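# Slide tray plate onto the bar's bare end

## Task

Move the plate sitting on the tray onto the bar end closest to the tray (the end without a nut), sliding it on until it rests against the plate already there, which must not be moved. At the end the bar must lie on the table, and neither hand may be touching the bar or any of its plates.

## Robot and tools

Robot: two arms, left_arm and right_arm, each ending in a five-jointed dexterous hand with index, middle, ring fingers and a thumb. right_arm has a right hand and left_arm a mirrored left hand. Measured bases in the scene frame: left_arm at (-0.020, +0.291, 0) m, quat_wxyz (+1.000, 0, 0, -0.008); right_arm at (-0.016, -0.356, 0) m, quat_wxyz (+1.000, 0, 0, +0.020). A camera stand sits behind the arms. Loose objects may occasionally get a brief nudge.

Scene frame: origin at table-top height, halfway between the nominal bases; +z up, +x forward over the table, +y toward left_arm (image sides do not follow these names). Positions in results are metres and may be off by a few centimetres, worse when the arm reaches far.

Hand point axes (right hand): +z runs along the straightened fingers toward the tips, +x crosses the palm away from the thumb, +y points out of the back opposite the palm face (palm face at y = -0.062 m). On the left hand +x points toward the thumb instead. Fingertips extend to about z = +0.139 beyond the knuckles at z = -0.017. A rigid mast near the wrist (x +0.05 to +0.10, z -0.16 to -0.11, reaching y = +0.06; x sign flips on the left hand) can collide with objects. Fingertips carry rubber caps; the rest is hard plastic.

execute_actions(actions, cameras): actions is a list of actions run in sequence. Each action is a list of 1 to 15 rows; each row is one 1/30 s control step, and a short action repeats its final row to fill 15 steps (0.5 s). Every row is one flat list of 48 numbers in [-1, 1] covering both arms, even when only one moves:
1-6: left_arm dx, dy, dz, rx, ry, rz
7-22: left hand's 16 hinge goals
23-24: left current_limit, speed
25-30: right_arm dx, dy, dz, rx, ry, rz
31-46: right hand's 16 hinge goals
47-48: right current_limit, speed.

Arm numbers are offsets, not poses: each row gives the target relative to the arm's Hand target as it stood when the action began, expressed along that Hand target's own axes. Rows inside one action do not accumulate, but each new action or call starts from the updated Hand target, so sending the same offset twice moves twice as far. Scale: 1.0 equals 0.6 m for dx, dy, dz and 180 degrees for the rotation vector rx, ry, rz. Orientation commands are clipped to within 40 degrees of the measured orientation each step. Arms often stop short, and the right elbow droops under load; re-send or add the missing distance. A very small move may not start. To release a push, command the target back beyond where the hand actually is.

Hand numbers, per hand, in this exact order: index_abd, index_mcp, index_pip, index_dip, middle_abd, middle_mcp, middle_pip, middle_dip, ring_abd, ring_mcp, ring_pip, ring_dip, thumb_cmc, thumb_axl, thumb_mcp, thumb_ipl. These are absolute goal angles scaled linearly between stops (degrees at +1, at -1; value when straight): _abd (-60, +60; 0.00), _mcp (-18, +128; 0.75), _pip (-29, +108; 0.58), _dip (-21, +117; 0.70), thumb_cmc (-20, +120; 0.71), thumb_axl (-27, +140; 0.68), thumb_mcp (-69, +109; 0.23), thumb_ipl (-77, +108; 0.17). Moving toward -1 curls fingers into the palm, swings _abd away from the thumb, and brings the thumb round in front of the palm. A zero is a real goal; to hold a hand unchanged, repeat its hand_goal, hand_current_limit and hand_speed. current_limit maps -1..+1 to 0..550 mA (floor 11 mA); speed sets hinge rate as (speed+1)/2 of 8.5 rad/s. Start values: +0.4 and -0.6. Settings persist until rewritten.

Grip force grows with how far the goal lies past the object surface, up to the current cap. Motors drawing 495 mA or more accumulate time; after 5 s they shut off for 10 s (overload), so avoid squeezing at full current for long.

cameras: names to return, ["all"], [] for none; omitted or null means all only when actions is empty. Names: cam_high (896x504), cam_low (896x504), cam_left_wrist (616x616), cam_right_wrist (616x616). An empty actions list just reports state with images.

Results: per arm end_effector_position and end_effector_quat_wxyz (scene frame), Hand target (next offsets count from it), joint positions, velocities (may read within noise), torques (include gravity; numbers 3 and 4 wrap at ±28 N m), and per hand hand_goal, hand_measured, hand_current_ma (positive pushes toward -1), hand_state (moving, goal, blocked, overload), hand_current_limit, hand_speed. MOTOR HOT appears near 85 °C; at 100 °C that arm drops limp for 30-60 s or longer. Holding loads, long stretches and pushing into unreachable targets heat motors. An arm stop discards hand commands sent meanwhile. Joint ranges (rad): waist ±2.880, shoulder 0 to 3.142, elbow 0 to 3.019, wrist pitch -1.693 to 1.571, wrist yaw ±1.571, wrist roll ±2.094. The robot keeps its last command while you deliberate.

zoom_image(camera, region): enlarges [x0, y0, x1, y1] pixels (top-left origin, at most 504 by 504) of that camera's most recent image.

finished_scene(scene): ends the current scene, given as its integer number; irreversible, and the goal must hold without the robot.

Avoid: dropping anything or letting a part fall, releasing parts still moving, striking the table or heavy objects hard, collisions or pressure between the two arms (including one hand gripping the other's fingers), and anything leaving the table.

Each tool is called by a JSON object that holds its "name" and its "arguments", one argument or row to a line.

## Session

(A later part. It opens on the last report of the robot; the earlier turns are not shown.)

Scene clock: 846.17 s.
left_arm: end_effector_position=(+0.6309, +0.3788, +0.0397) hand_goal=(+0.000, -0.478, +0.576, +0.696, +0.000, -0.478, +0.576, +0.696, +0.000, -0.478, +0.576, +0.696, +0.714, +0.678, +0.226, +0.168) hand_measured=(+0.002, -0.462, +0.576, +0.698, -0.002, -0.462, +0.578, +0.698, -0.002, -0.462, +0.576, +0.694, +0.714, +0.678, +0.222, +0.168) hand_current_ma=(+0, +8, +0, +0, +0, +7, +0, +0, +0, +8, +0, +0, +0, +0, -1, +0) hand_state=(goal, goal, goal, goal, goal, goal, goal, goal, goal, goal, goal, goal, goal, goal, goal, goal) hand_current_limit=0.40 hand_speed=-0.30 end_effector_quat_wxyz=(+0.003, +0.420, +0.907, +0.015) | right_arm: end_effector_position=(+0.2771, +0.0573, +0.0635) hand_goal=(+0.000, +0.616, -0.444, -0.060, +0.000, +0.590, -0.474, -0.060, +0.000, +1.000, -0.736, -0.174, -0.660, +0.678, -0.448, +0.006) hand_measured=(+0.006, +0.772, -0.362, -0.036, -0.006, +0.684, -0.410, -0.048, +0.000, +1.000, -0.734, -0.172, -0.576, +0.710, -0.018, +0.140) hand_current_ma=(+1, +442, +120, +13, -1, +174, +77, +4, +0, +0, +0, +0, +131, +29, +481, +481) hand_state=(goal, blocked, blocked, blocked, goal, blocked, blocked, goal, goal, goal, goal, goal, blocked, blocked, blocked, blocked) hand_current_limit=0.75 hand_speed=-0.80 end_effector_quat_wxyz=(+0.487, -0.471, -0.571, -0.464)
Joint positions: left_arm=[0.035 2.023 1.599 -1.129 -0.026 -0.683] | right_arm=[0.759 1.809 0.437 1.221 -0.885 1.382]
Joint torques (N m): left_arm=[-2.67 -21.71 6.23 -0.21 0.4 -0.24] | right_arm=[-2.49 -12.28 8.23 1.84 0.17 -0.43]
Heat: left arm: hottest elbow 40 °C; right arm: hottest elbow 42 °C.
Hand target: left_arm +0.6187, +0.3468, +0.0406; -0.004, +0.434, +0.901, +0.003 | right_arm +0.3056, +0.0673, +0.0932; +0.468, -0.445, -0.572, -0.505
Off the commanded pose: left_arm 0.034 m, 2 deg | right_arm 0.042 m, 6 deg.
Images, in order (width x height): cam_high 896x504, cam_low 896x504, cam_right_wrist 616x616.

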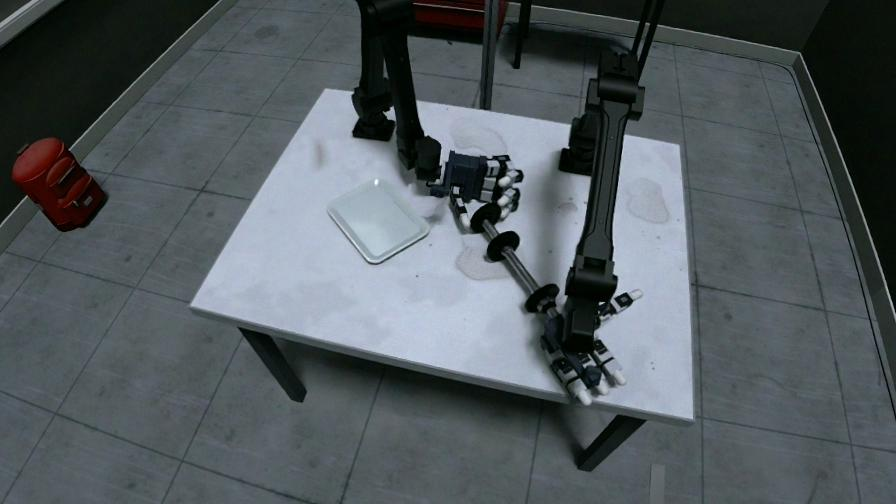

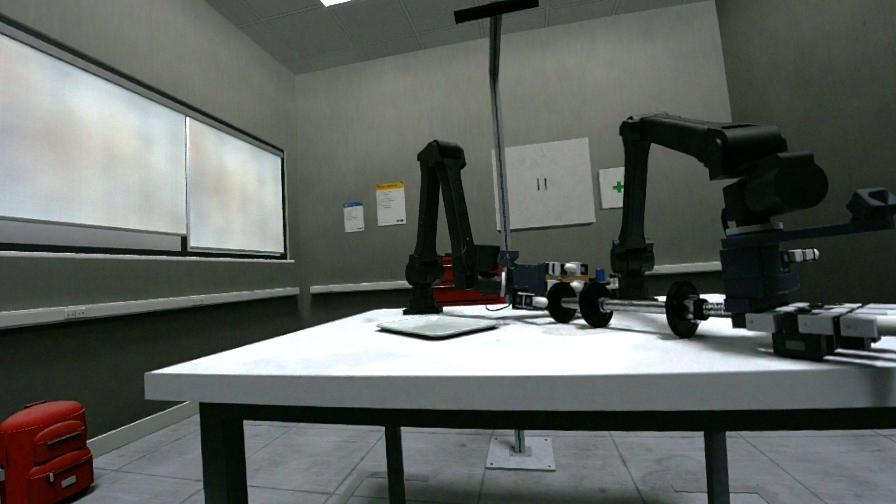

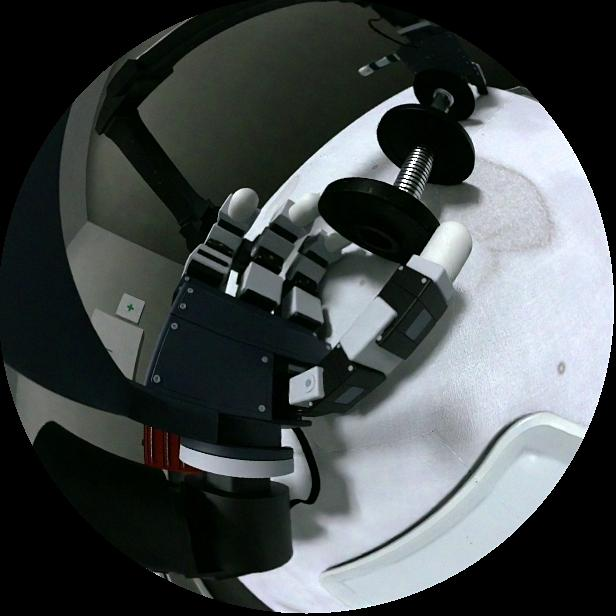

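{"name": "execute_actions", "arguments": {
  "actions": [
    [[0,0,0,0,0,0, 0,-0.479,0.576,0.696,0,-0.479,0.576,0.696,0,-0.479,0.576,0.696,0.714,0.677,0.226,0.168,0.4,-0.3, 0.006,-0.055,-0.034,0,0,0, 0,0.616,-0.445,-0.06,0,0.589,-0.474,-0.06,0,1,-0.737,-0.174,-0.66,0.677,-0.449,0.005,0.75,-0.8]]
  ],
  "cameras": ["cam_high","cam_low","cam_right_wrist"]
}}

{"name": "zoom_image", "arguments": {
  "camera": "cam_high",
  "region": [460, 190, 560, 290]
}}

{"name": "zoom_image", "arguments": {
  "camera": "cam_right_wrist",
  "region": [310, 60, 450, 270]
}}

Scene clock: 856.60 s.
left_arm: end_effector_position=(+0.6309, +0.3786, +0.0397) hand_goal=(+0.000, -0.478, +0.576, +0.696, +0.000, -0.478, +0.576, +0.696, +0.000, -0.478, +0.576, +0.696, +0.714, +0.678, +0.226, +0.168) hand_measured=(+0.002, -0.462, +0.576, +0.698, -0.002, -0.462, +0.578, +0.698, -0.002, -0.462, +0.576, +0.694, +0.714, +0.678, +0.222, +0.168) hand_current_ma=(+0, +8, +0, +0, +0, +7, +0, +0, +0, +8, +0, +0, +0, +0, -1, +0) hand_state=(goal, goal, goal, goal, goal, goal, goal, goal, goal, goal, goal, goal, goal, goal, goal, goal) hand_current_limit=0.40 hand_speed=-0.30 end_effector_quat_wxyz=(+0.003, +0.420, +0.907, +0.015) | right_arm: end_effector_position=(+0.2683, +0.0430, +0.0630) hand_goal=(+0.000, +0.616, -0.444, -0.060, +0.000, +0.590, -0.474, -0.060, +0.000, +1.000, -0.736, -0.174, -0.660, +0.678, -0.448, +0.006) hand_measured=(+0.006, +0.772, -0.362, -0.034, -0.006, +0.684, -0.410, -0.046, +0.000, +1.000, -0.734, -0.172, -0.576, +0.710, -0.018, +0.140) hand_current_ma=(+1, +442, +120, +15, -1, +174, +77, +4, +0, +0, +0, +0, +131, +29, +481, +481) hand_state=(goal, blocked, blocked, blocked, goal, blocked, blocked, goal, goal, goal, goal, goal, blocked, blocked, blocked, blocked) hand_current_limit=0.75 hand_speed=-0.80 end_effector_quat_wxyz=(-0.480, +0.478, +0.568, +0.468)
Joint positions: left_arm=[0.035 2.023 1.599 -1.129 -0.026 -0.684] | right_arm=[0.759 1.791 0.388 1.247 -0.865 1.379]
Joint torques (N m): left_arm=[-2.96 -21.07 6.2 -0.01 0.34 -0.31] | right_arm=[-1.14 -12.57 3.32 3.54 0.08 -0.4]
Heat: left arm: hottest shoulder 40 °C; right arm: hottest elbow 43 °C.
Hand target: left_arm +0.6187, +0.3467, +0.0406; -0.004, +0.434, +0.901, +0.003 | right_arm +0.2742, +0.0440, +0.0925; -0.468, +0.445, +0.572, +0.505
Off the commanded pose: left_arm 0.034 m, 2 deg | right_arm 0.030 m, 6 deg.
Images, in order (width x height): cam_high 896x504, cam_low 896x504, cam_right_wrist 616x616.

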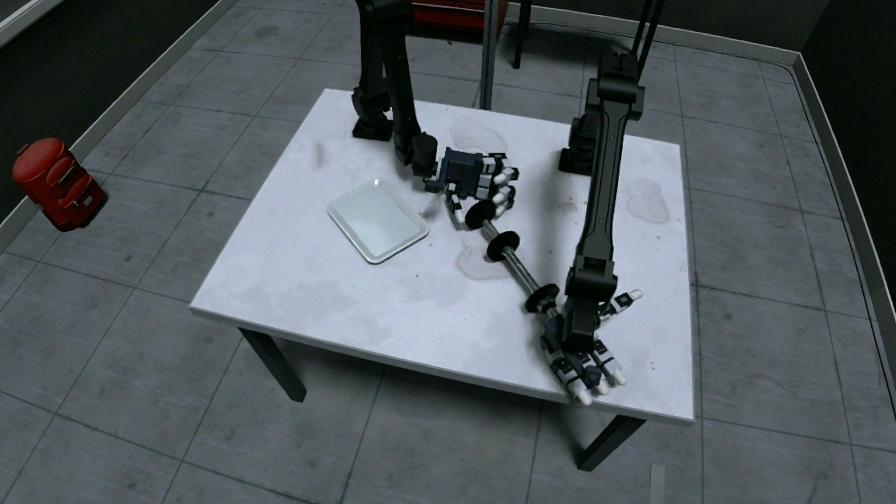

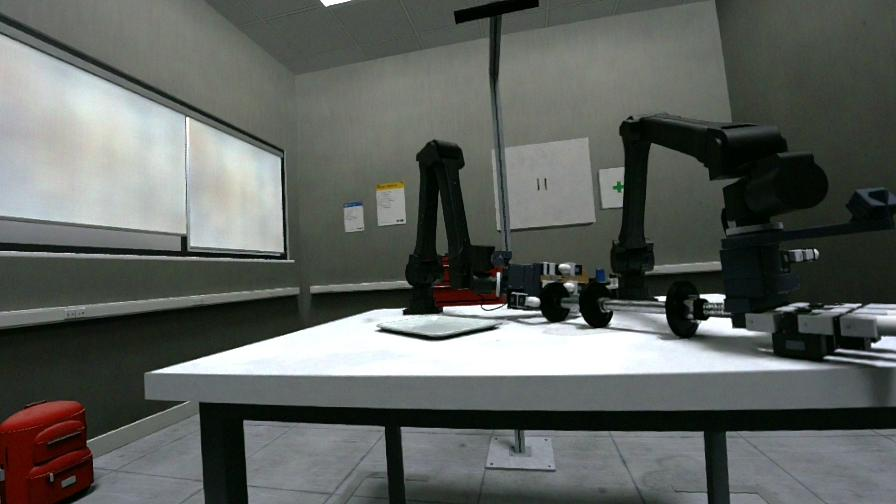

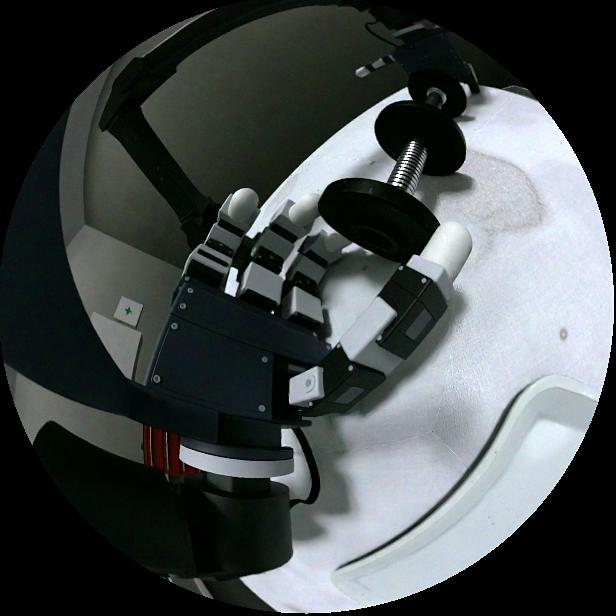

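Scaled by 5.040.

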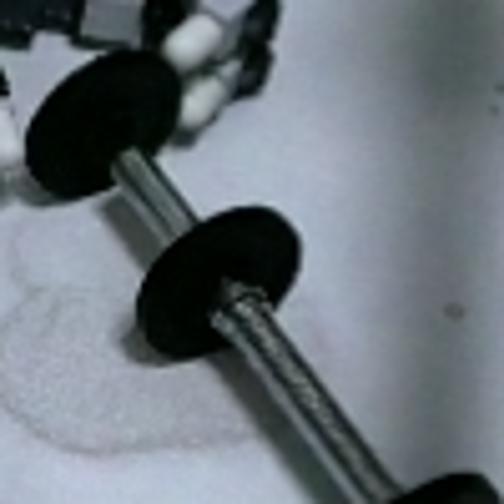

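Scaled by 2.400 from the camera's 616x616 image, which has a finer 880x880 frame.

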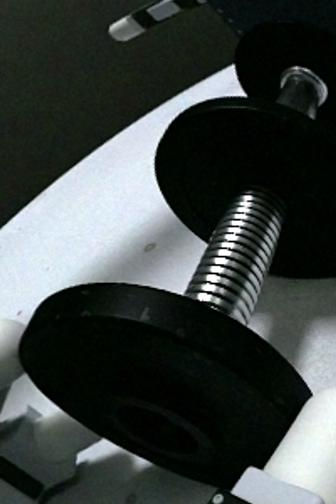

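{"name": "execute_actions", "arguments": {
  "actions": [
    [[0,0,0,0,0,0, 0,-0.479,0.576,0.696,0,-0.479,0.576,0.696,0,-0.479,0.576,0.696,0.714,0.677,0.226,0.168,0.4,-0.3, -0.0015,0.0093,-0.0133,0,0,0, 0,0.616,-0.445,-0.06,0,0.589,-0.474,-0.06,0,1,-0.737,-0.174,-0.66,0.677,-0.449,0.005,0.75,-0.8]]
  ],
  "cameras": []
}}

Scene clock: 869.77 s.
left_arm: end_effector_position=(+0.6309, +0.3786, +0.0397) hand_goal=(+0.000, -0.478, +0.576, +0.696, +0.000, -0.478, +0.576, +0.696, +0.000, -0.478, +0.576, +0.696, +0.714, +0.678, +0.226, +0.168) hand_measured=(+0.002, -0.462, +0.576, +0.698, -0.002, -0.462, +0.578, +0.698, -0.002, -0.462, +0.576, +0.694, +0.714, +0.678, +0.222, +0.168) hand_current_ma=(+0, +8, +0, +0, +0, +7, +0, +0, +0, +8, +0, +0, +0, +0, -1, +0) hand_state=(goal, goal, goal, goal, goal, goal, goal, goal, goal, goal, goal, goal, goal, goal, goal, goal) hand_current_limit=0.40 hand_speed=-0.30 end_effector_quat_wxyz=(+0.003, +0.420, +0.907, +0.015) | right_arm: end_effector_position=(+0.2706, +0.0377, +0.0632) hand_goal=(+0.000, +0.616, -0.444, -0.060, +0.000, +0.590, -0.474, -0.060, +0.000, +1.000, -0.736, -0.174, -0.660, +0.678, -0.448, +0.006) hand_measured=(+0.006, +0.772, -0.362, -0.034, -0.006, +0.684, -0.410, -0.046, +0.000, +1.000, -0.734, -0.172, -0.576, +0.710, -0.018, +0.140) hand_current_ma=(+1, +442, +120, +15, -1, +174, +77, +4, +0, +0, +0, +0, +131, +29, +481, +481) hand_state=(goal, blocked, blocked, blocked, goal, blocked, blocked, goal, goal, goal, goal, goal, blocked, blocked, blocked, blocked) hand_current_limit=0.75 hand_speed=-0.80 end_effector_quat_wxyz=(+0.483, -0.477, -0.567, -0.466)
Joint positions: left_arm=[0.035 2.023 1.599 -1.129 -0.026 -0.684] | right_arm=[0.739 1.789 0.384 1.247 -0.891 1.378]
Joint torques (N m): left_arm=[-3.31 -21.3 6.11 0.1 0.39 -0.29] | right_arm=[-2.02 -12.57 3.52 3.41 -0.11 -0.44]
Heat: left arm: hottest shoulder 40 °C; right arm: hottest elbow 42 °C.
Hand target: left_arm +0.6187, +0.3467, +0.0406; -0.004, +0.434, +0.901, +0.003 | right_arm +0.2807, +0.0365, +0.0930; +0.468, -0.445, -0.572, -0.506
Off the commanded pose: left_arm 0.034 m, 2 deg | right_arm 0.031 m, 6 deg.
No camera images: "cameras" was empty.

{"name": "execute_actions", "arguments": {
  "actions": [
    [[0,0,0,0,0,0, 0,-0.479,0.576,0.696,0,-0.479,0.576,0.696,0,-0.479,0.576,0.696,0.714,0.677,0.226,0.168,0.4,-0.3, -0.0033,0.0322,0.0382,0,0,0, 0,0.616,-0.445,-0.06,0,0.589,-0.474,-0.06,0,1,-0.737,-0.174,-0.66,0.677,-0.449,0.005,0.75,-0.8]]
  ],
  "cameras": ["cam_high","cam_low","cam_right_wrist"]
}}

{"name": "zoom_image", "arguments": {
  "camera": "cam_high",
  "region": [460, 190, 560, 290]
}}

{"name": "zoom_image", "arguments": {
  "camera": "cam_right_wrist",
  "region": [310, 60, 450, 270]
}}

{"name": "zoom_image", "arguments": {
  "camera": "cam_low",
  "region": [530, 270, 630, 340]
}}

Scene clock: 876.07 s.
left_arm: end_effector_position=(+0.6309, +0.3786, +0.0397) hand_goal=(+0.000, -0.478, +0.576, +0.696, +0.000, -0.478, +0.576, +0.696, +0.000, -0.478, +0.576, +0.696, +0.714, +0.678, +0.226, +0.168) hand_measured=(+0.002, -0.462, +0.576, +0.698, -0.002, -0.462, +0.578, +0.698, -0.002, -0.462, +0.576, +0.694, +0.714, +0.678, +0.222, +0.168) hand_current_ma=(+0, +8, +0, +0, +0, +7, +0, +0, +0, +8, +0, +0, +0, +0, -1, +0) hand_state=(goal, goal, goal, goal, goal, goal, goal, goal, goal, goal, goal, goal, goal, goal, goal, goal) hand_current_limit=0.40 hand_speed=-0.30 end_effector_quat_wxyz=(+0.003, +0.420, +0.907, +0.015) | right_arm: end_effector_position=(+0.2811, +0.0454, +0.0641) hand_goal=(+0.000, +0.616, -0.444, -0.060, +0.000, +0.590, -0.474, -0.060, +0.000, +1.000, -0.736, -0.174, -0.660, +0.678, -0.448, +0.006) hand_measured=(+0.006, +0.772, -0.362, -0.034, -0.006, +0.684, -0.410, -0.046, +0.000, +1.000, -0.734, -0.172, -0.576, +0.710, -0.018, +0.140) hand_current_ma=(+1, +442, +120, +15, -1, +174, +77, +4, +0, +0, +0, +0, +131, +29, +481, +481) hand_state=(goal, blocked, blocked, blocked, goal, blocked, blocked, goal, goal, goal, goal, goal, blocked, blocked, blocked, blocked) hand_current_limit=0.75 hand_speed=-0.80 end_effector_quat_wxyz=(+0.481, -0.480, -0.564, -0.470)
Joint positions: left_arm=[0.035 2.023 1.599 -1.129 -0.026 -0.684] | right_arm=[0.739 1.797 0.416 1.229 -0.88 1.383]
Joint torques (N m): left_arm=[-3.43 -21.25 6.16 -0.09 0.39 -0.24] | right_arm=[-0.73 -11.63 7.68 2.32 0.06 -0.45]
Heat: left arm: hottest shoulder 40 °C; right arm: hottest elbow 42 °C.
Hand target: left_arm +0.6187, +0.3467, +0.0406; -0.004, +0.434, +0.901, +0.003 | right_arm +0.2981, +0.0610, +0.0931; +0.468, -0.445, -0.572, -0.506
Off the commanded pose: left_arm 0.034 m, 2 deg | right_arm 0.037 m, 6 deg.
Images, in order (width x height): cam_high 896x504, cam_low 896x504, cam_right_wrist 616x616.

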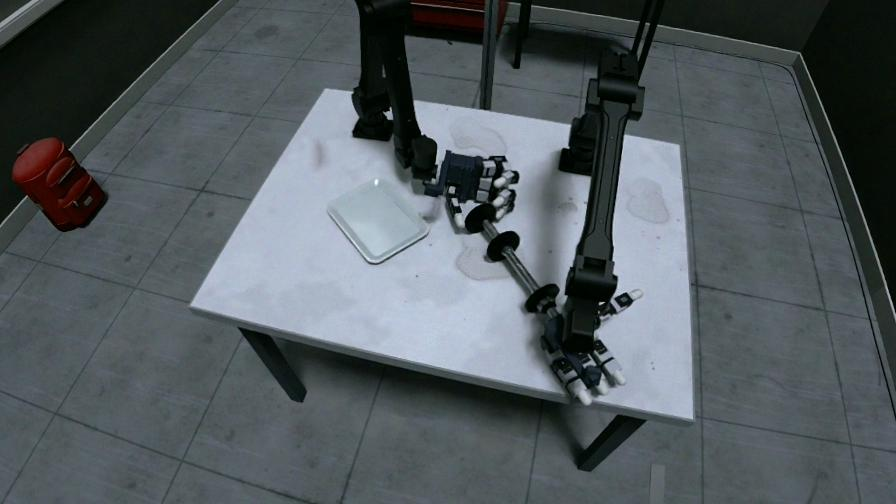

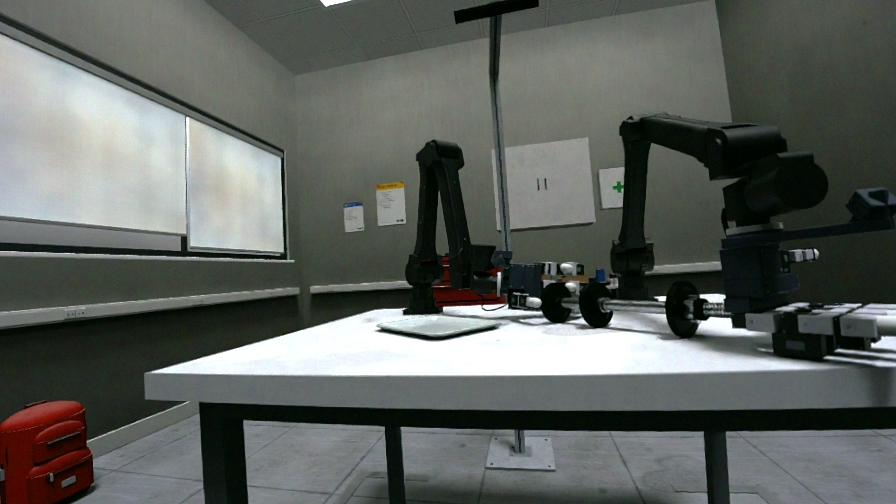

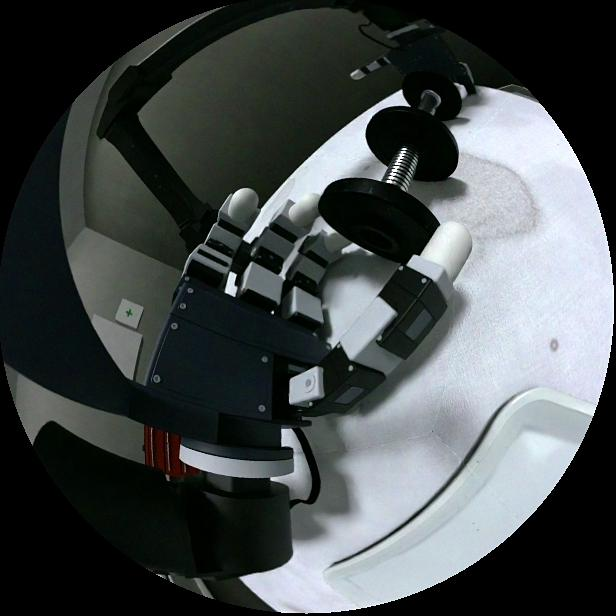

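Scaled by 5.040.

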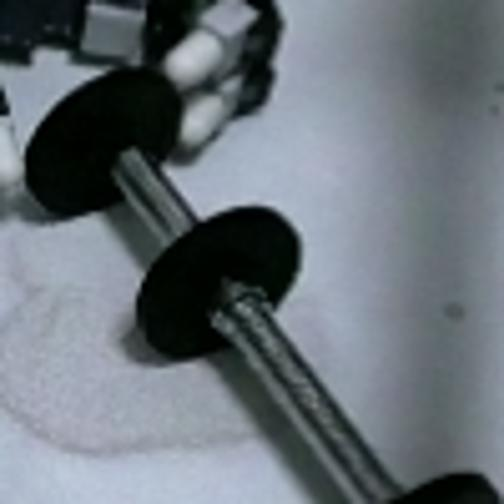

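Scaled by 2.400 from the camera's 616x616 image, which has a finer 880x880 frame.

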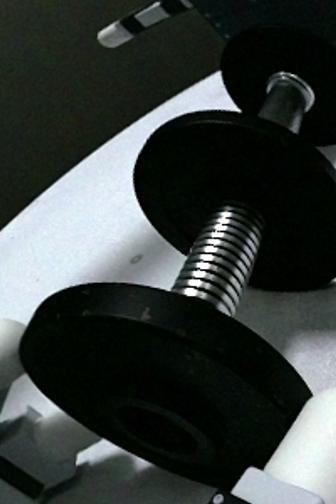

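Scaled by 5.040.

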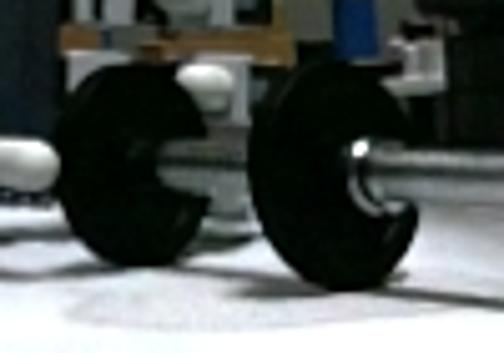

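{"name": "execute_actions", "arguments": {
  "actions": [
    [[0,0,0,0,0,0, 0,-0.479,0.576,0.696,0,-0.479,0.576,0.696,0,-0.479,0.576,0.696,0.714,0.677,0.226,0.168,0.4,-0.3, 0.0025,-0.0135,0.0128,0,0,0, 0,0.616,-0.445,-0.06,0,0.589,-0.474,-0.06,0,1,-0.737,-0.174,-0.66,0.677,-0.449,0.005,0.75,-0.8]]
  ],
  "cameras": []
}}

Scene clock: 890.17 s.
left_arm: end_effector_position=(+0.6309, +0.3786, +0.0397) hand_goal=(+0.000, -0.478, +0.576, +0.696, +0.000, -0.478, +0.576, +0.696, +0.000, -0.478, +0.576, +0.696, +0.714, +0.678, +0.226, +0.168) hand_measured=(+0.002, -0.462, +0.576, +0.698, -0.002, -0.462, +0.578, +0.698, -0.002, -0.462, +0.576, +0.694, +0.714, +0.678, +0.222, +0.168) hand_current_ma=(+0, +8, +0, +0, +0, +7, +0, +0, +0, +8, +0, +0, +0, +0, -1, +0) hand_state=(goal, goal, goal, goal, goal, goal, goal, goal, goal, goal, goal, goal, goal, goal, goal, goal) hand_current_limit=0.40 hand_speed=-0.30 end_effector_quat_wxyz=(+0.003, +0.420, +0.907, +0.015) | right_arm: end_effector_position=(+0.2800, +0.0481, +0.0637) hand_goal=(+0.000, +0.616, -0.444, -0.060, +0.000, +0.590, -0.474, -0.060, +0.000, +1.000, -0.736, -0.174, -0.660, +0.678, -0.448, +0.006) hand_measured=(+0.006, +0.772, -0.362, -0.034, -0.006, +0.684, -0.410, -0.046, +0.000, +1.000, -0.734, -0.172, -0.576, +0.710, -0.018, +0.140) hand_current_ma=(+1, +442, +120, +15, -1, +174, +77, +4, +0, +0, +0, +0, +131, +29, +481, +481) hand_state=(goal, blocked, blocked, blocked, goal, blocked, blocked, goal, goal, goal, goal, goal, blocked, blocked, blocked, blocked) hand_current_limit=0.75 hand_speed=-0.80 end_effector_quat_wxyz=(-0.475, +0.484, +0.562, +0.473)
Joint positions: left_arm=[0.035 2.023 1.599 -1.129 -0.026 -0.684] | right_arm=[0.756 1.797 0.416 1.229 -0.846 1.384]
Joint torques (N m): left_arm=[-3.31 -21.54 6.08 0.05 0.35 -0.27] | right_arm=[0.56 -11.63 7.43 2.66 0.04 -0.4]
Heat: left arm: hottest shoulder 40 °C; right arm: hottest elbow 42 °C.
Hand target: left_arm +0.6187, +0.3467, +0.0406; -0.004, +0.434, +0.901, +0.003 | right_arm +0.2892, +0.0680, +0.0929; -0.468, +0.445, +0.572, +0.506
Off the commanded pose: left_arm 0.034 m, 2 deg | right_arm 0.036 m, 6 deg.
No camera images: "cameras" was empty.

{"name": "execute_actions", "arguments": {
  "actions": [
    [[0,0,0,0,0,0, 0,-0.479,0.576,0.696,0,-0.479,0.576,0.696,0,-0.479,0.576,0.696,0.714,0.677,0.226,0.168,0.4,-0.3, 0,0.0164,0.019,0,0,0, 0,0.616,-0.445,-0.06,0,0.589,-0.474,-0.06,0,1,-0.737,-0.174,-0.66,0.677,-0.449,0.005,0.75,-0.8]]
  ],
  "cameras": ["cam_high","cam_low","cam_right_wrist"]
}}

{"name": "zoom_image", "arguments": {
  "camera": "cam_high",
  "region": [460, 190, 560, 290]
}}

{"name": "zoom_image", "arguments": {
  "camera": "cam_right_wrist",
  "region": [310, 60, 450, 270]
}}

{"name": "zoom_image", "arguments": {
  "camera": "cam_low",
  "region": [530, 270, 630, 340]
}}

Scene clock: 898.23 s.
left_arm: end_effector_position=(+0.6309, +0.3786, +0.0397) hand_goal=(+0.000, -0.478, +0.576, +0.696, +0.000, -0.478, +0.576, +0.696, +0.000, -0.478, +0.576, +0.696, +0.714, +0.678, +0.226, +0.168) hand_measured=(+0.002, -0.462, +0.576, +0.698, -0.002, -0.462, +0.578, +0.698, -0.002, -0.462, +0.576, +0.694, +0.714, +0.678, +0.222, +0.168) hand_current_ma=(+0, +8, +0, +0, +0, +7, +0, +0, +0, +8, +0, +0, +0, +0, -1, +0) hand_state=(goal, goal, goal, goal, goal, goal, goal, goal, goal, goal, goal, goal, goal, goal, goal, goal) hand_current_limit=0.40 hand_speed=-0.30 end_effector_quat_wxyz=(+0.003, +0.420, +0.907, +0.015) | right_arm: end_effector_position=(+0.2860, +0.0600, +0.0642) hand_goal=(+0.000, +0.616, -0.444, -0.060, +0.000, +0.590, -0.474, -0.060, +0.000, +1.000, -0.736, -0.174, -0.660, +0.678, -0.448, +0.006) hand_measured=(+0.006, +0.772, -0.362, -0.034, -0.006, +0.684, -0.410, -0.046, +0.000, +1.000, -0.734, -0.172, -0.576, +0.710, -0.018, +0.140) hand_current_ma=(+1, +442, +120, +14, -1, +174, +77, +4, +0, +0, +0, +0, +131, +29, +481, +481) hand_state=(goal, blocked, blocked, blocked, goal, blocked, blocked, goal, goal, goal, goal, goal, blocked, blocked, blocked, blocked) hand_current_limit=0.75 hand_speed=-0.80 end_effector_quat_wxyz=(-0.477, +0.482, +0.563, +0.473)
Joint positions: left_arm=[0.035 2.023 1.599 -1.129 -0.026 -0.684] | right_arm=[0.766 1.81 0.451 1.21 -0.841 1.387]
Joint torques (N m): left_arm=[-2.55 -21.25 6.05 -0.14 0.41 -0.3] | right_arm=[0.26 -12.1 8.1 2.28 0.08 -0.43]
Heat: left arm: hottest shoulder 40 °C; right arm: hottest elbow 42 °C.
Hand target: left_arm +0.6187, +0.3467, +0.0406; -0.004, +0.434, +0.901, +0.003 | right_arm +0.2979, +0.0802, +0.0937; +0.468, -0.445, -0.572, -0.506
Off the commanded pose: left_arm 0.034 m, 2 deg | right_arm 0.038 m, 6 deg.
Images, in order (width x height): cam_high 896x504, cam_low 896x504, cam_right_wrist 616x616.

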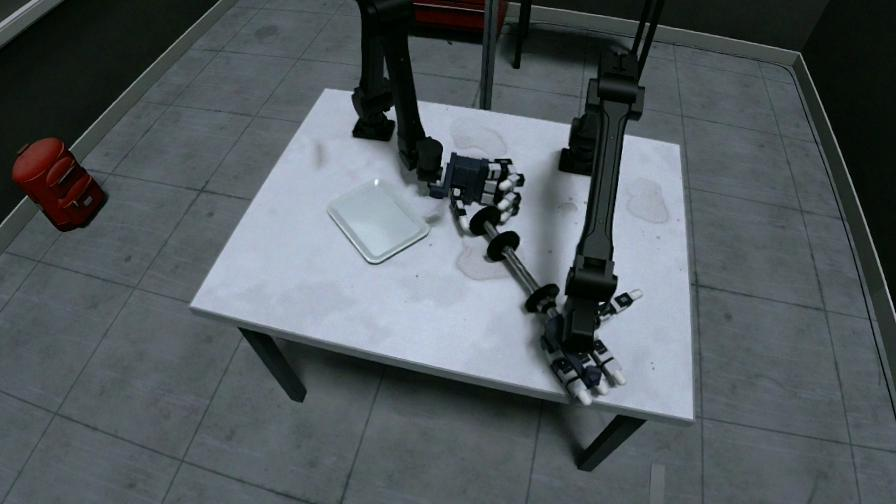

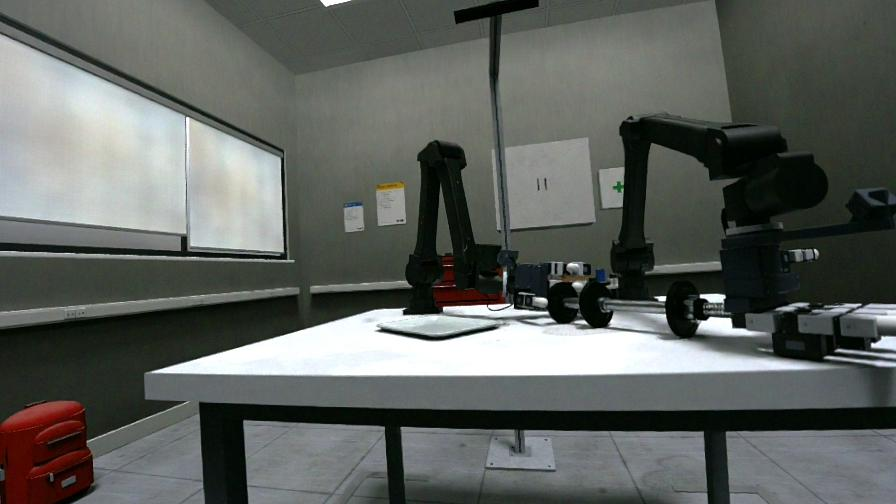

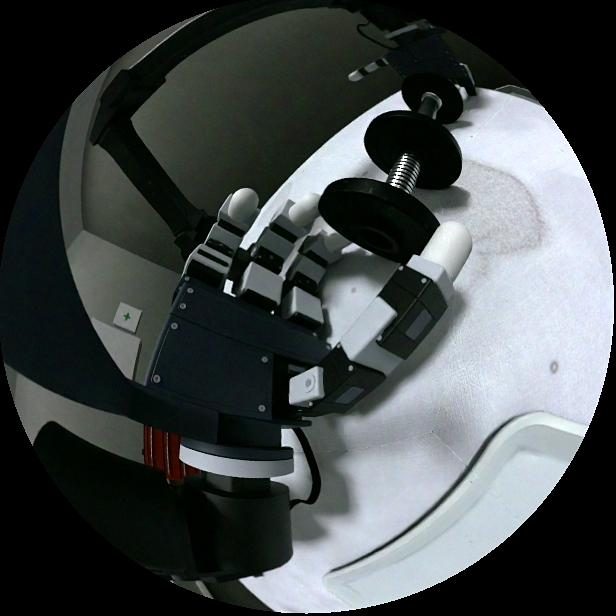

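Scaled by 5.040.

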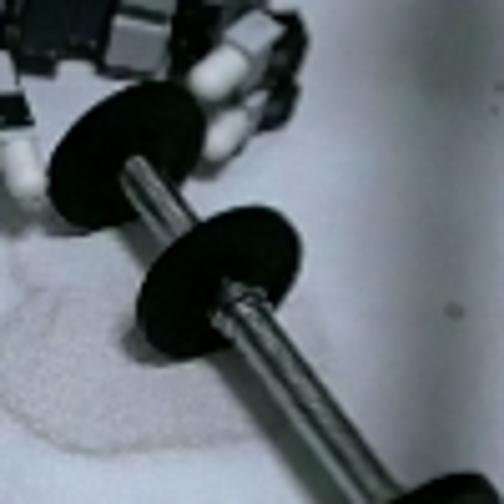

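Scaled by 2.400 from the camera's 616x616 image, which has a finer 880x880 frame.

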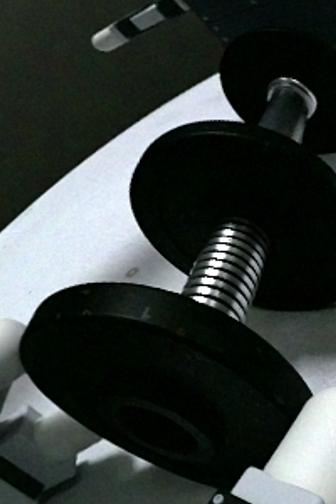

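Scaled by 5.040.

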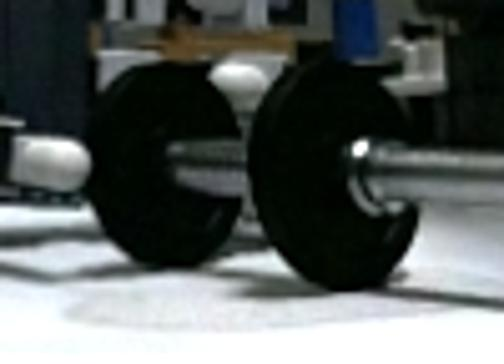

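{"name": "execute_actions", "arguments": {
  "actions": [
    [[0,0,0,0,0,0, 0,-0.479,0.576,0.696,0,-0.479,0.576,0.696,0,-0.479,0.576,0.696,0.714,0.677,0.226,0.168,0.4,-0.3, -0.0053,0.0315,-0.0015,0,0,0, 0,0.616,-0.445,-0.06,0,0.589,-0.474,-0.06,0,1,-0.737,-0.174,-0.66,0.677,-0.449,0.005,0.75,-0.8]]
  ],
  "cameras": ["cam_high","cam_low","cam_right_wrist"]
}}

{"name": "zoom_image", "arguments": {
  "camera": "cam_high",
  "region": [460, 190, 560, 290]
}}

{"name": "zoom_image", "arguments": {
  "camera": "cam_right_wrist",
  "region": [310, 60, 450, 270]
}}

{"name": "zoom_image", "arguments": {
  "camera": "cam_low",
  "region": [530, 270, 630, 340]
}}

Scene clock: 908.13 s.
left_arm: end_effector_position=(+0.6309, +0.3786, +0.0397) hand_goal=(+0.000, -0.478, +0.576, +0.696, +0.000, -0.478, +0.576, +0.696, +0.000, -0.478, +0.576, +0.696, +0.714, +0.678, +0.226, +0.168) hand_measured=(+0.002, -0.462, +0.576, +0.698, -0.002, -0.462, +0.578, +0.698, -0.002, -0.462, +0.576, +0.694, +0.714, +0.678, +0.222, +0.168) hand_current_ma=(+0, +8, +0, +0, +0, +7, +0, +0, +0, +8, +0, +0, +0, +0, -1, +0) hand_state=(goal, goal, goal, goal, goal, goal, goal, goal, goal, goal, goal, goal, goal, goal, goal, goal) hand_current_limit=0.40 hand_speed=-0.30 end_effector_quat_wxyz=(+0.003, +0.420, +0.907, +0.015) | right_arm: end_effector_position=(+0.2955, +0.0687, +0.0645) hand_goal=(+0.000, +0.616, -0.444, -0.060, +0.000, +0.590, -0.474, -0.060, +0.000, +1.000, -0.736, -0.174, -0.660, +0.678, -0.448, +0.006) hand_measured=(+0.006, +0.772, -0.362, -0.034, -0.006, +0.684, -0.410, -0.046, +0.000, +1.000, -0.734, -0.172, -0.576, +0.710, -0.018, +0.140) hand_current_ma=(+1, +442, +120, +14, -1, +174, +77, +4, +0, +0, +0, +0, +131, +29, +481, +481) hand_state=(goal, blocked, blocked, blocked, goal, blocked, blocked, goal, goal, goal, goal, goal, blocked, blocked, blocked, blocked) hand_current_limit=0.75 hand_speed=-0.80 end_effector_quat_wxyz=(+0.482, -0.478, -0.565, -0.468)
Joint positions: left_arm=[0.035 2.023 1.599 -1.129 -0.026 -0.684] | right_arm=[0.754 1.823 0.49 1.184 -0.871 1.387]
Joint torques (N m): left_arm=[-4.25 -20.84 6.09 -0.17 0.39 -0.24] | right_arm=[-1.79 -12.28 8.25 2.15 -0.16 -0.48]
Heat: left arm: hottest shoulder 40 °C; right arm: hottest elbow 42 °C.
Hand target: left_arm +0.6187, +0.3467, +0.0405; -0.004, +0.434, +0.901, +0.003 | right_arm +0.3170, +0.0810, +0.0938; +0.468, -0.445, -0.572, -0.506
Off the commanded pose: left_arm 0.034 m, 2 deg | right_arm 0.038 m, 6 deg.
Images, in order (width x height): cam_high 896x504, cam_low 896x504, cam_right_wrist 616x616.

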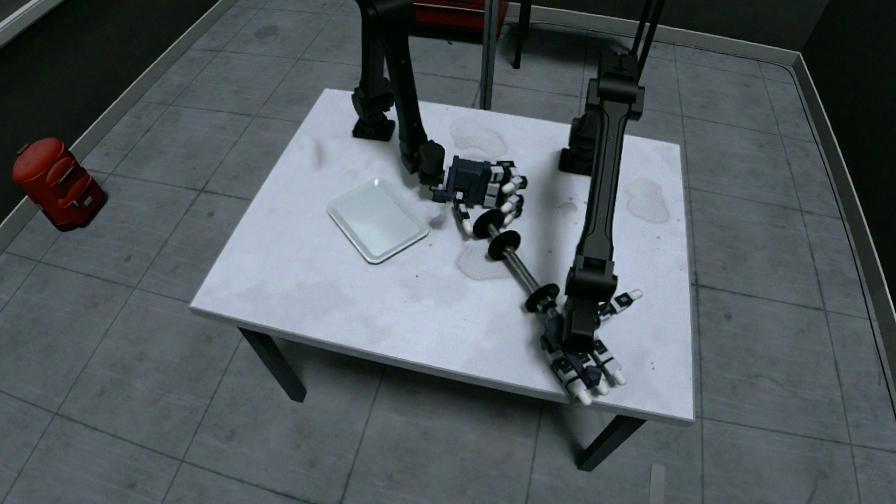

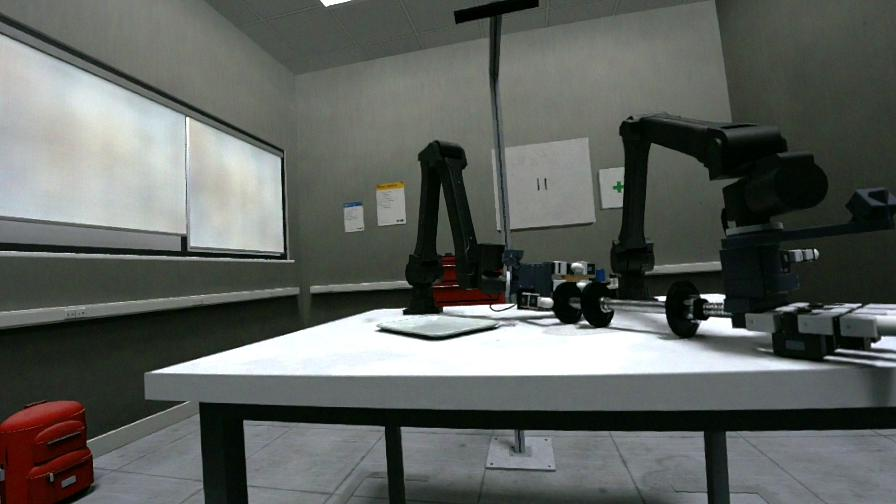

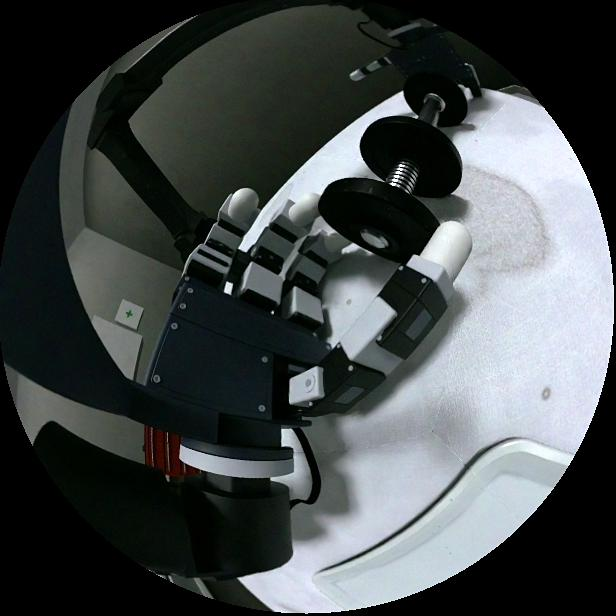

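Scaled by 5.040.

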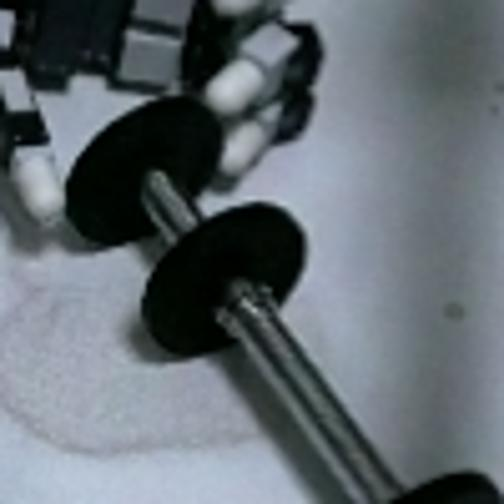

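Scaled by 2.400 from the camera's 616x616 image, which has a finer 880x880 frame.

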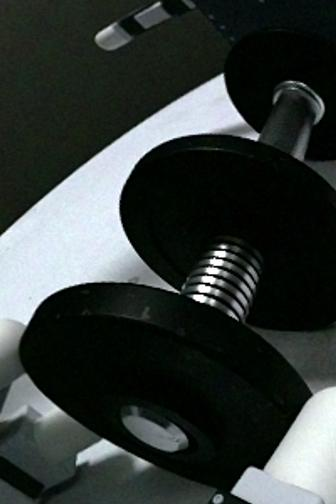

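Scaled by 5.040.

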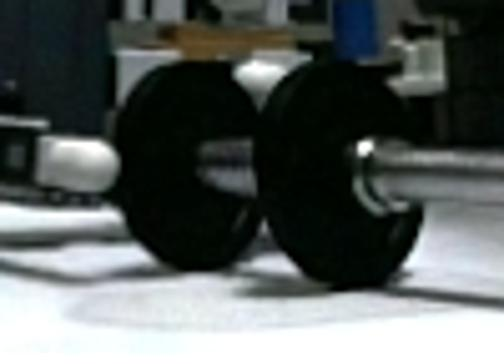

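{"name": "execute_actions", "arguments": {
  "actions": [
    [[0,0,0,0,0,0, 0,-0.479,0.576,0.696,0,-0.479,0.576,0.696,0,-0.479,0.576,0.696,0.714,0.677,0.226,0.168,0.4,-0.3, -0.0043,0.0305,0.0143,0,0,0, 0,0.616,-0.445,-0.06,0,0.589,-0.474,-0.06,0,1,-0.737,-0.174,-0.66,0.677,-0.449,0.005,0.75,-0.8]]
  ],
  "cameras": ["cam_high","cam_low","cam_right_wrist"]
}}

{"name": "zoom_image", "arguments": {
  "camera": "cam_right_wrist",
  "region": [310, 60, 450, 270]
}}

{"name": "zoom_image", "arguments": {
  "camera": "cam_low",
  "region": [530, 270, 630, 340]
}}

Scene clock: 914.13 s.
left_arm: end_effector_position=(+0.6309, +0.3784, +0.0397) hand_goal=(+0.000, -0.478, +0.576, +0.696, +0.000, -0.478, +0.576, +0.696, +0.000, -0.478, +0.576, +0.696, +0.714, +0.678, +0.226, +0.168) hand_measured=(+0.002, -0.462, +0.576, +0.698, -0.002, -0.462, +0.578, +0.698, -0.002, -0.462, +0.576, +0.694, +0.714, +0.678, +0.222, +0.168) hand_current_ma=(+0, +8, +0, +0, +0, +7, +0, +0, +0, +8, +0, +0, +0, +0, -1, +0) hand_state=(goal, goal, goal, goal, goal, goal, goal, goal, goal, goal, goal, goal, goal, goal, goal, goal) hand_current_limit=0.40 hand_speed=-0.30 end_effector_quat_wxyz=(+0.003, +0.421, +0.907, +0.015) | right_arm: end_effector_position=(+0.3125, +0.0793, +0.0647) hand_goal=(+0.000, +0.616, -0.444, -0.060, +0.000, +0.590, -0.474, -0.060, +0.000, +1.000, -0.736, -0.174, -0.660, +0.678, -0.448, +0.006) hand_measured=(+0.006, +0.772, -0.362, -0.034, -0.006, +0.684, -0.410, -0.046, +0.000, +1.000, -0.734, -0.172, -0.576, +0.710, -0.018, +0.140) hand_current_ma=(+1, +442, +120, +14, -1, +174, +77, +5, +0, +0, +0, +0, +131, +29, +481, +481) hand_state=(goal, blocked, blocked, blocked, goal, blocked, blocked, goal, goal, goal, goal, goal, blocked, blocked, blocked, blocked) hand_current_limit=0.75 hand_speed=-0.80 end_effector_quat_wxyz=(+0.484, -0.477, -0.565, -0.469)
Joint positions: left_arm=[0.035 2.023 1.599 -1.129 -0.026 -0.684] | right_arm=[0.74 1.844 0.544 1.152 -0.886 1.387]
Joint torques (N m): left_arm=[-4.01 -21.77 6.09 0.1 0.35 -0.25] | right_arm=[-1.79 -12.75 8.59 2.11 -0.1 -0.49]
Heat: left arm: hottest shoulder 40 °C; right arm: hottest elbow 42 °C.
Hand target: left_arm +0.6187, +0.3467, +0.0405; -0.004, +0.434, +0.901, +0.003 | right_arm +0.3347, +0.0910, +0.0937; +0.468, -0.445, -0.572, -0.505
Off the commanded pose: left_arm 0.034 m, 2 deg | right_arm 0.039 m, 6 deg.
Images, in order (width x height): cam_high 896x504, cam_low 896x504, cam_right_wrist 616x616.

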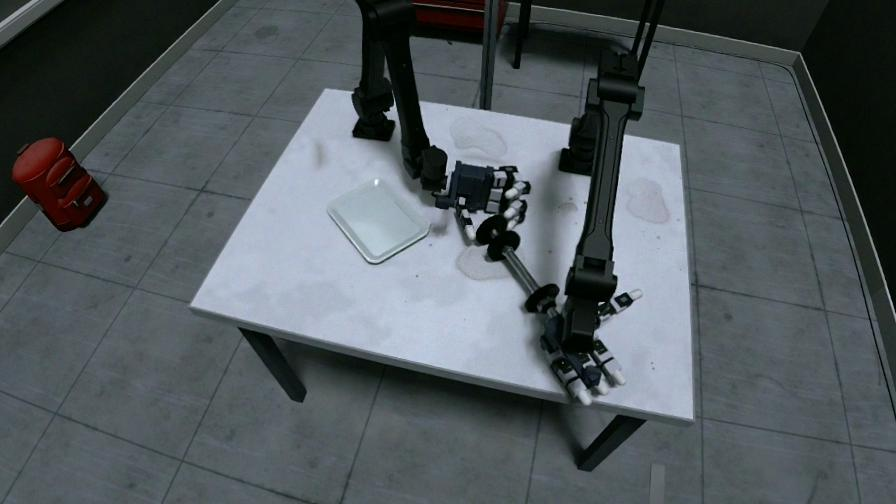

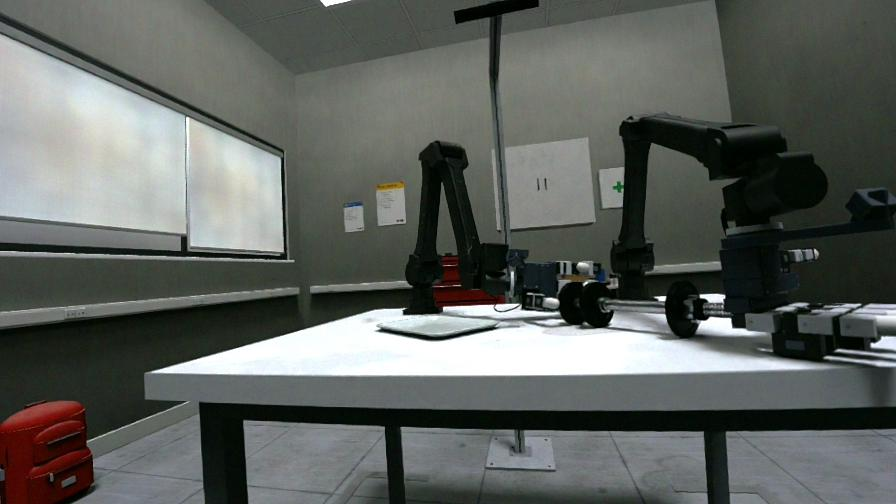

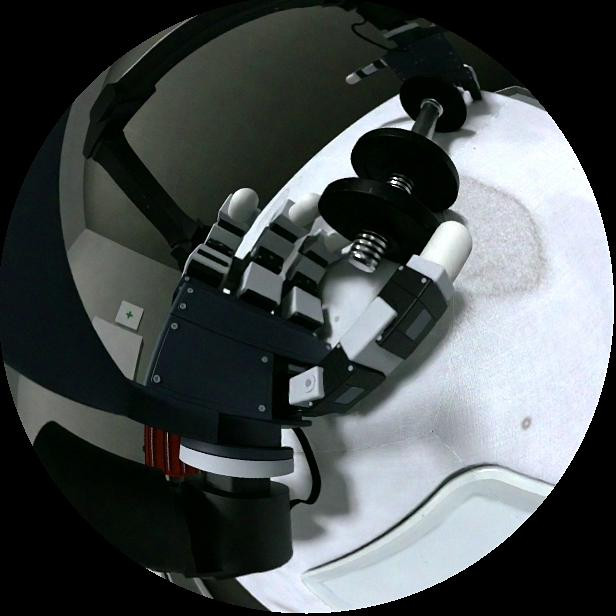

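Scaled by 2.400 from the camera's 616x616 image, which has a finer 880x880 frame.

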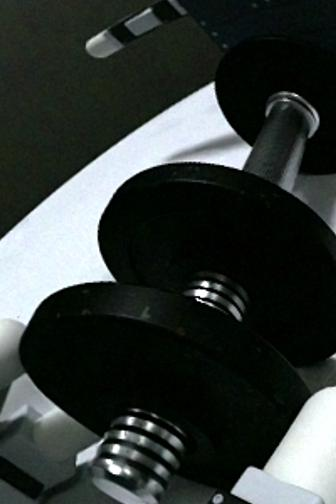

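Scaled by 5.040.

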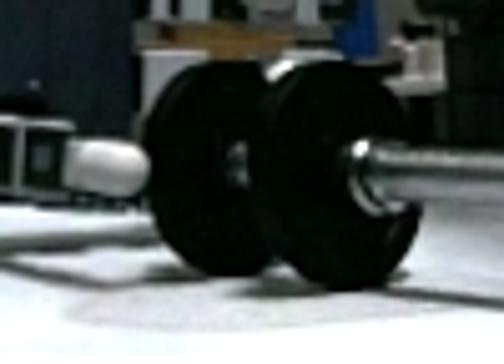

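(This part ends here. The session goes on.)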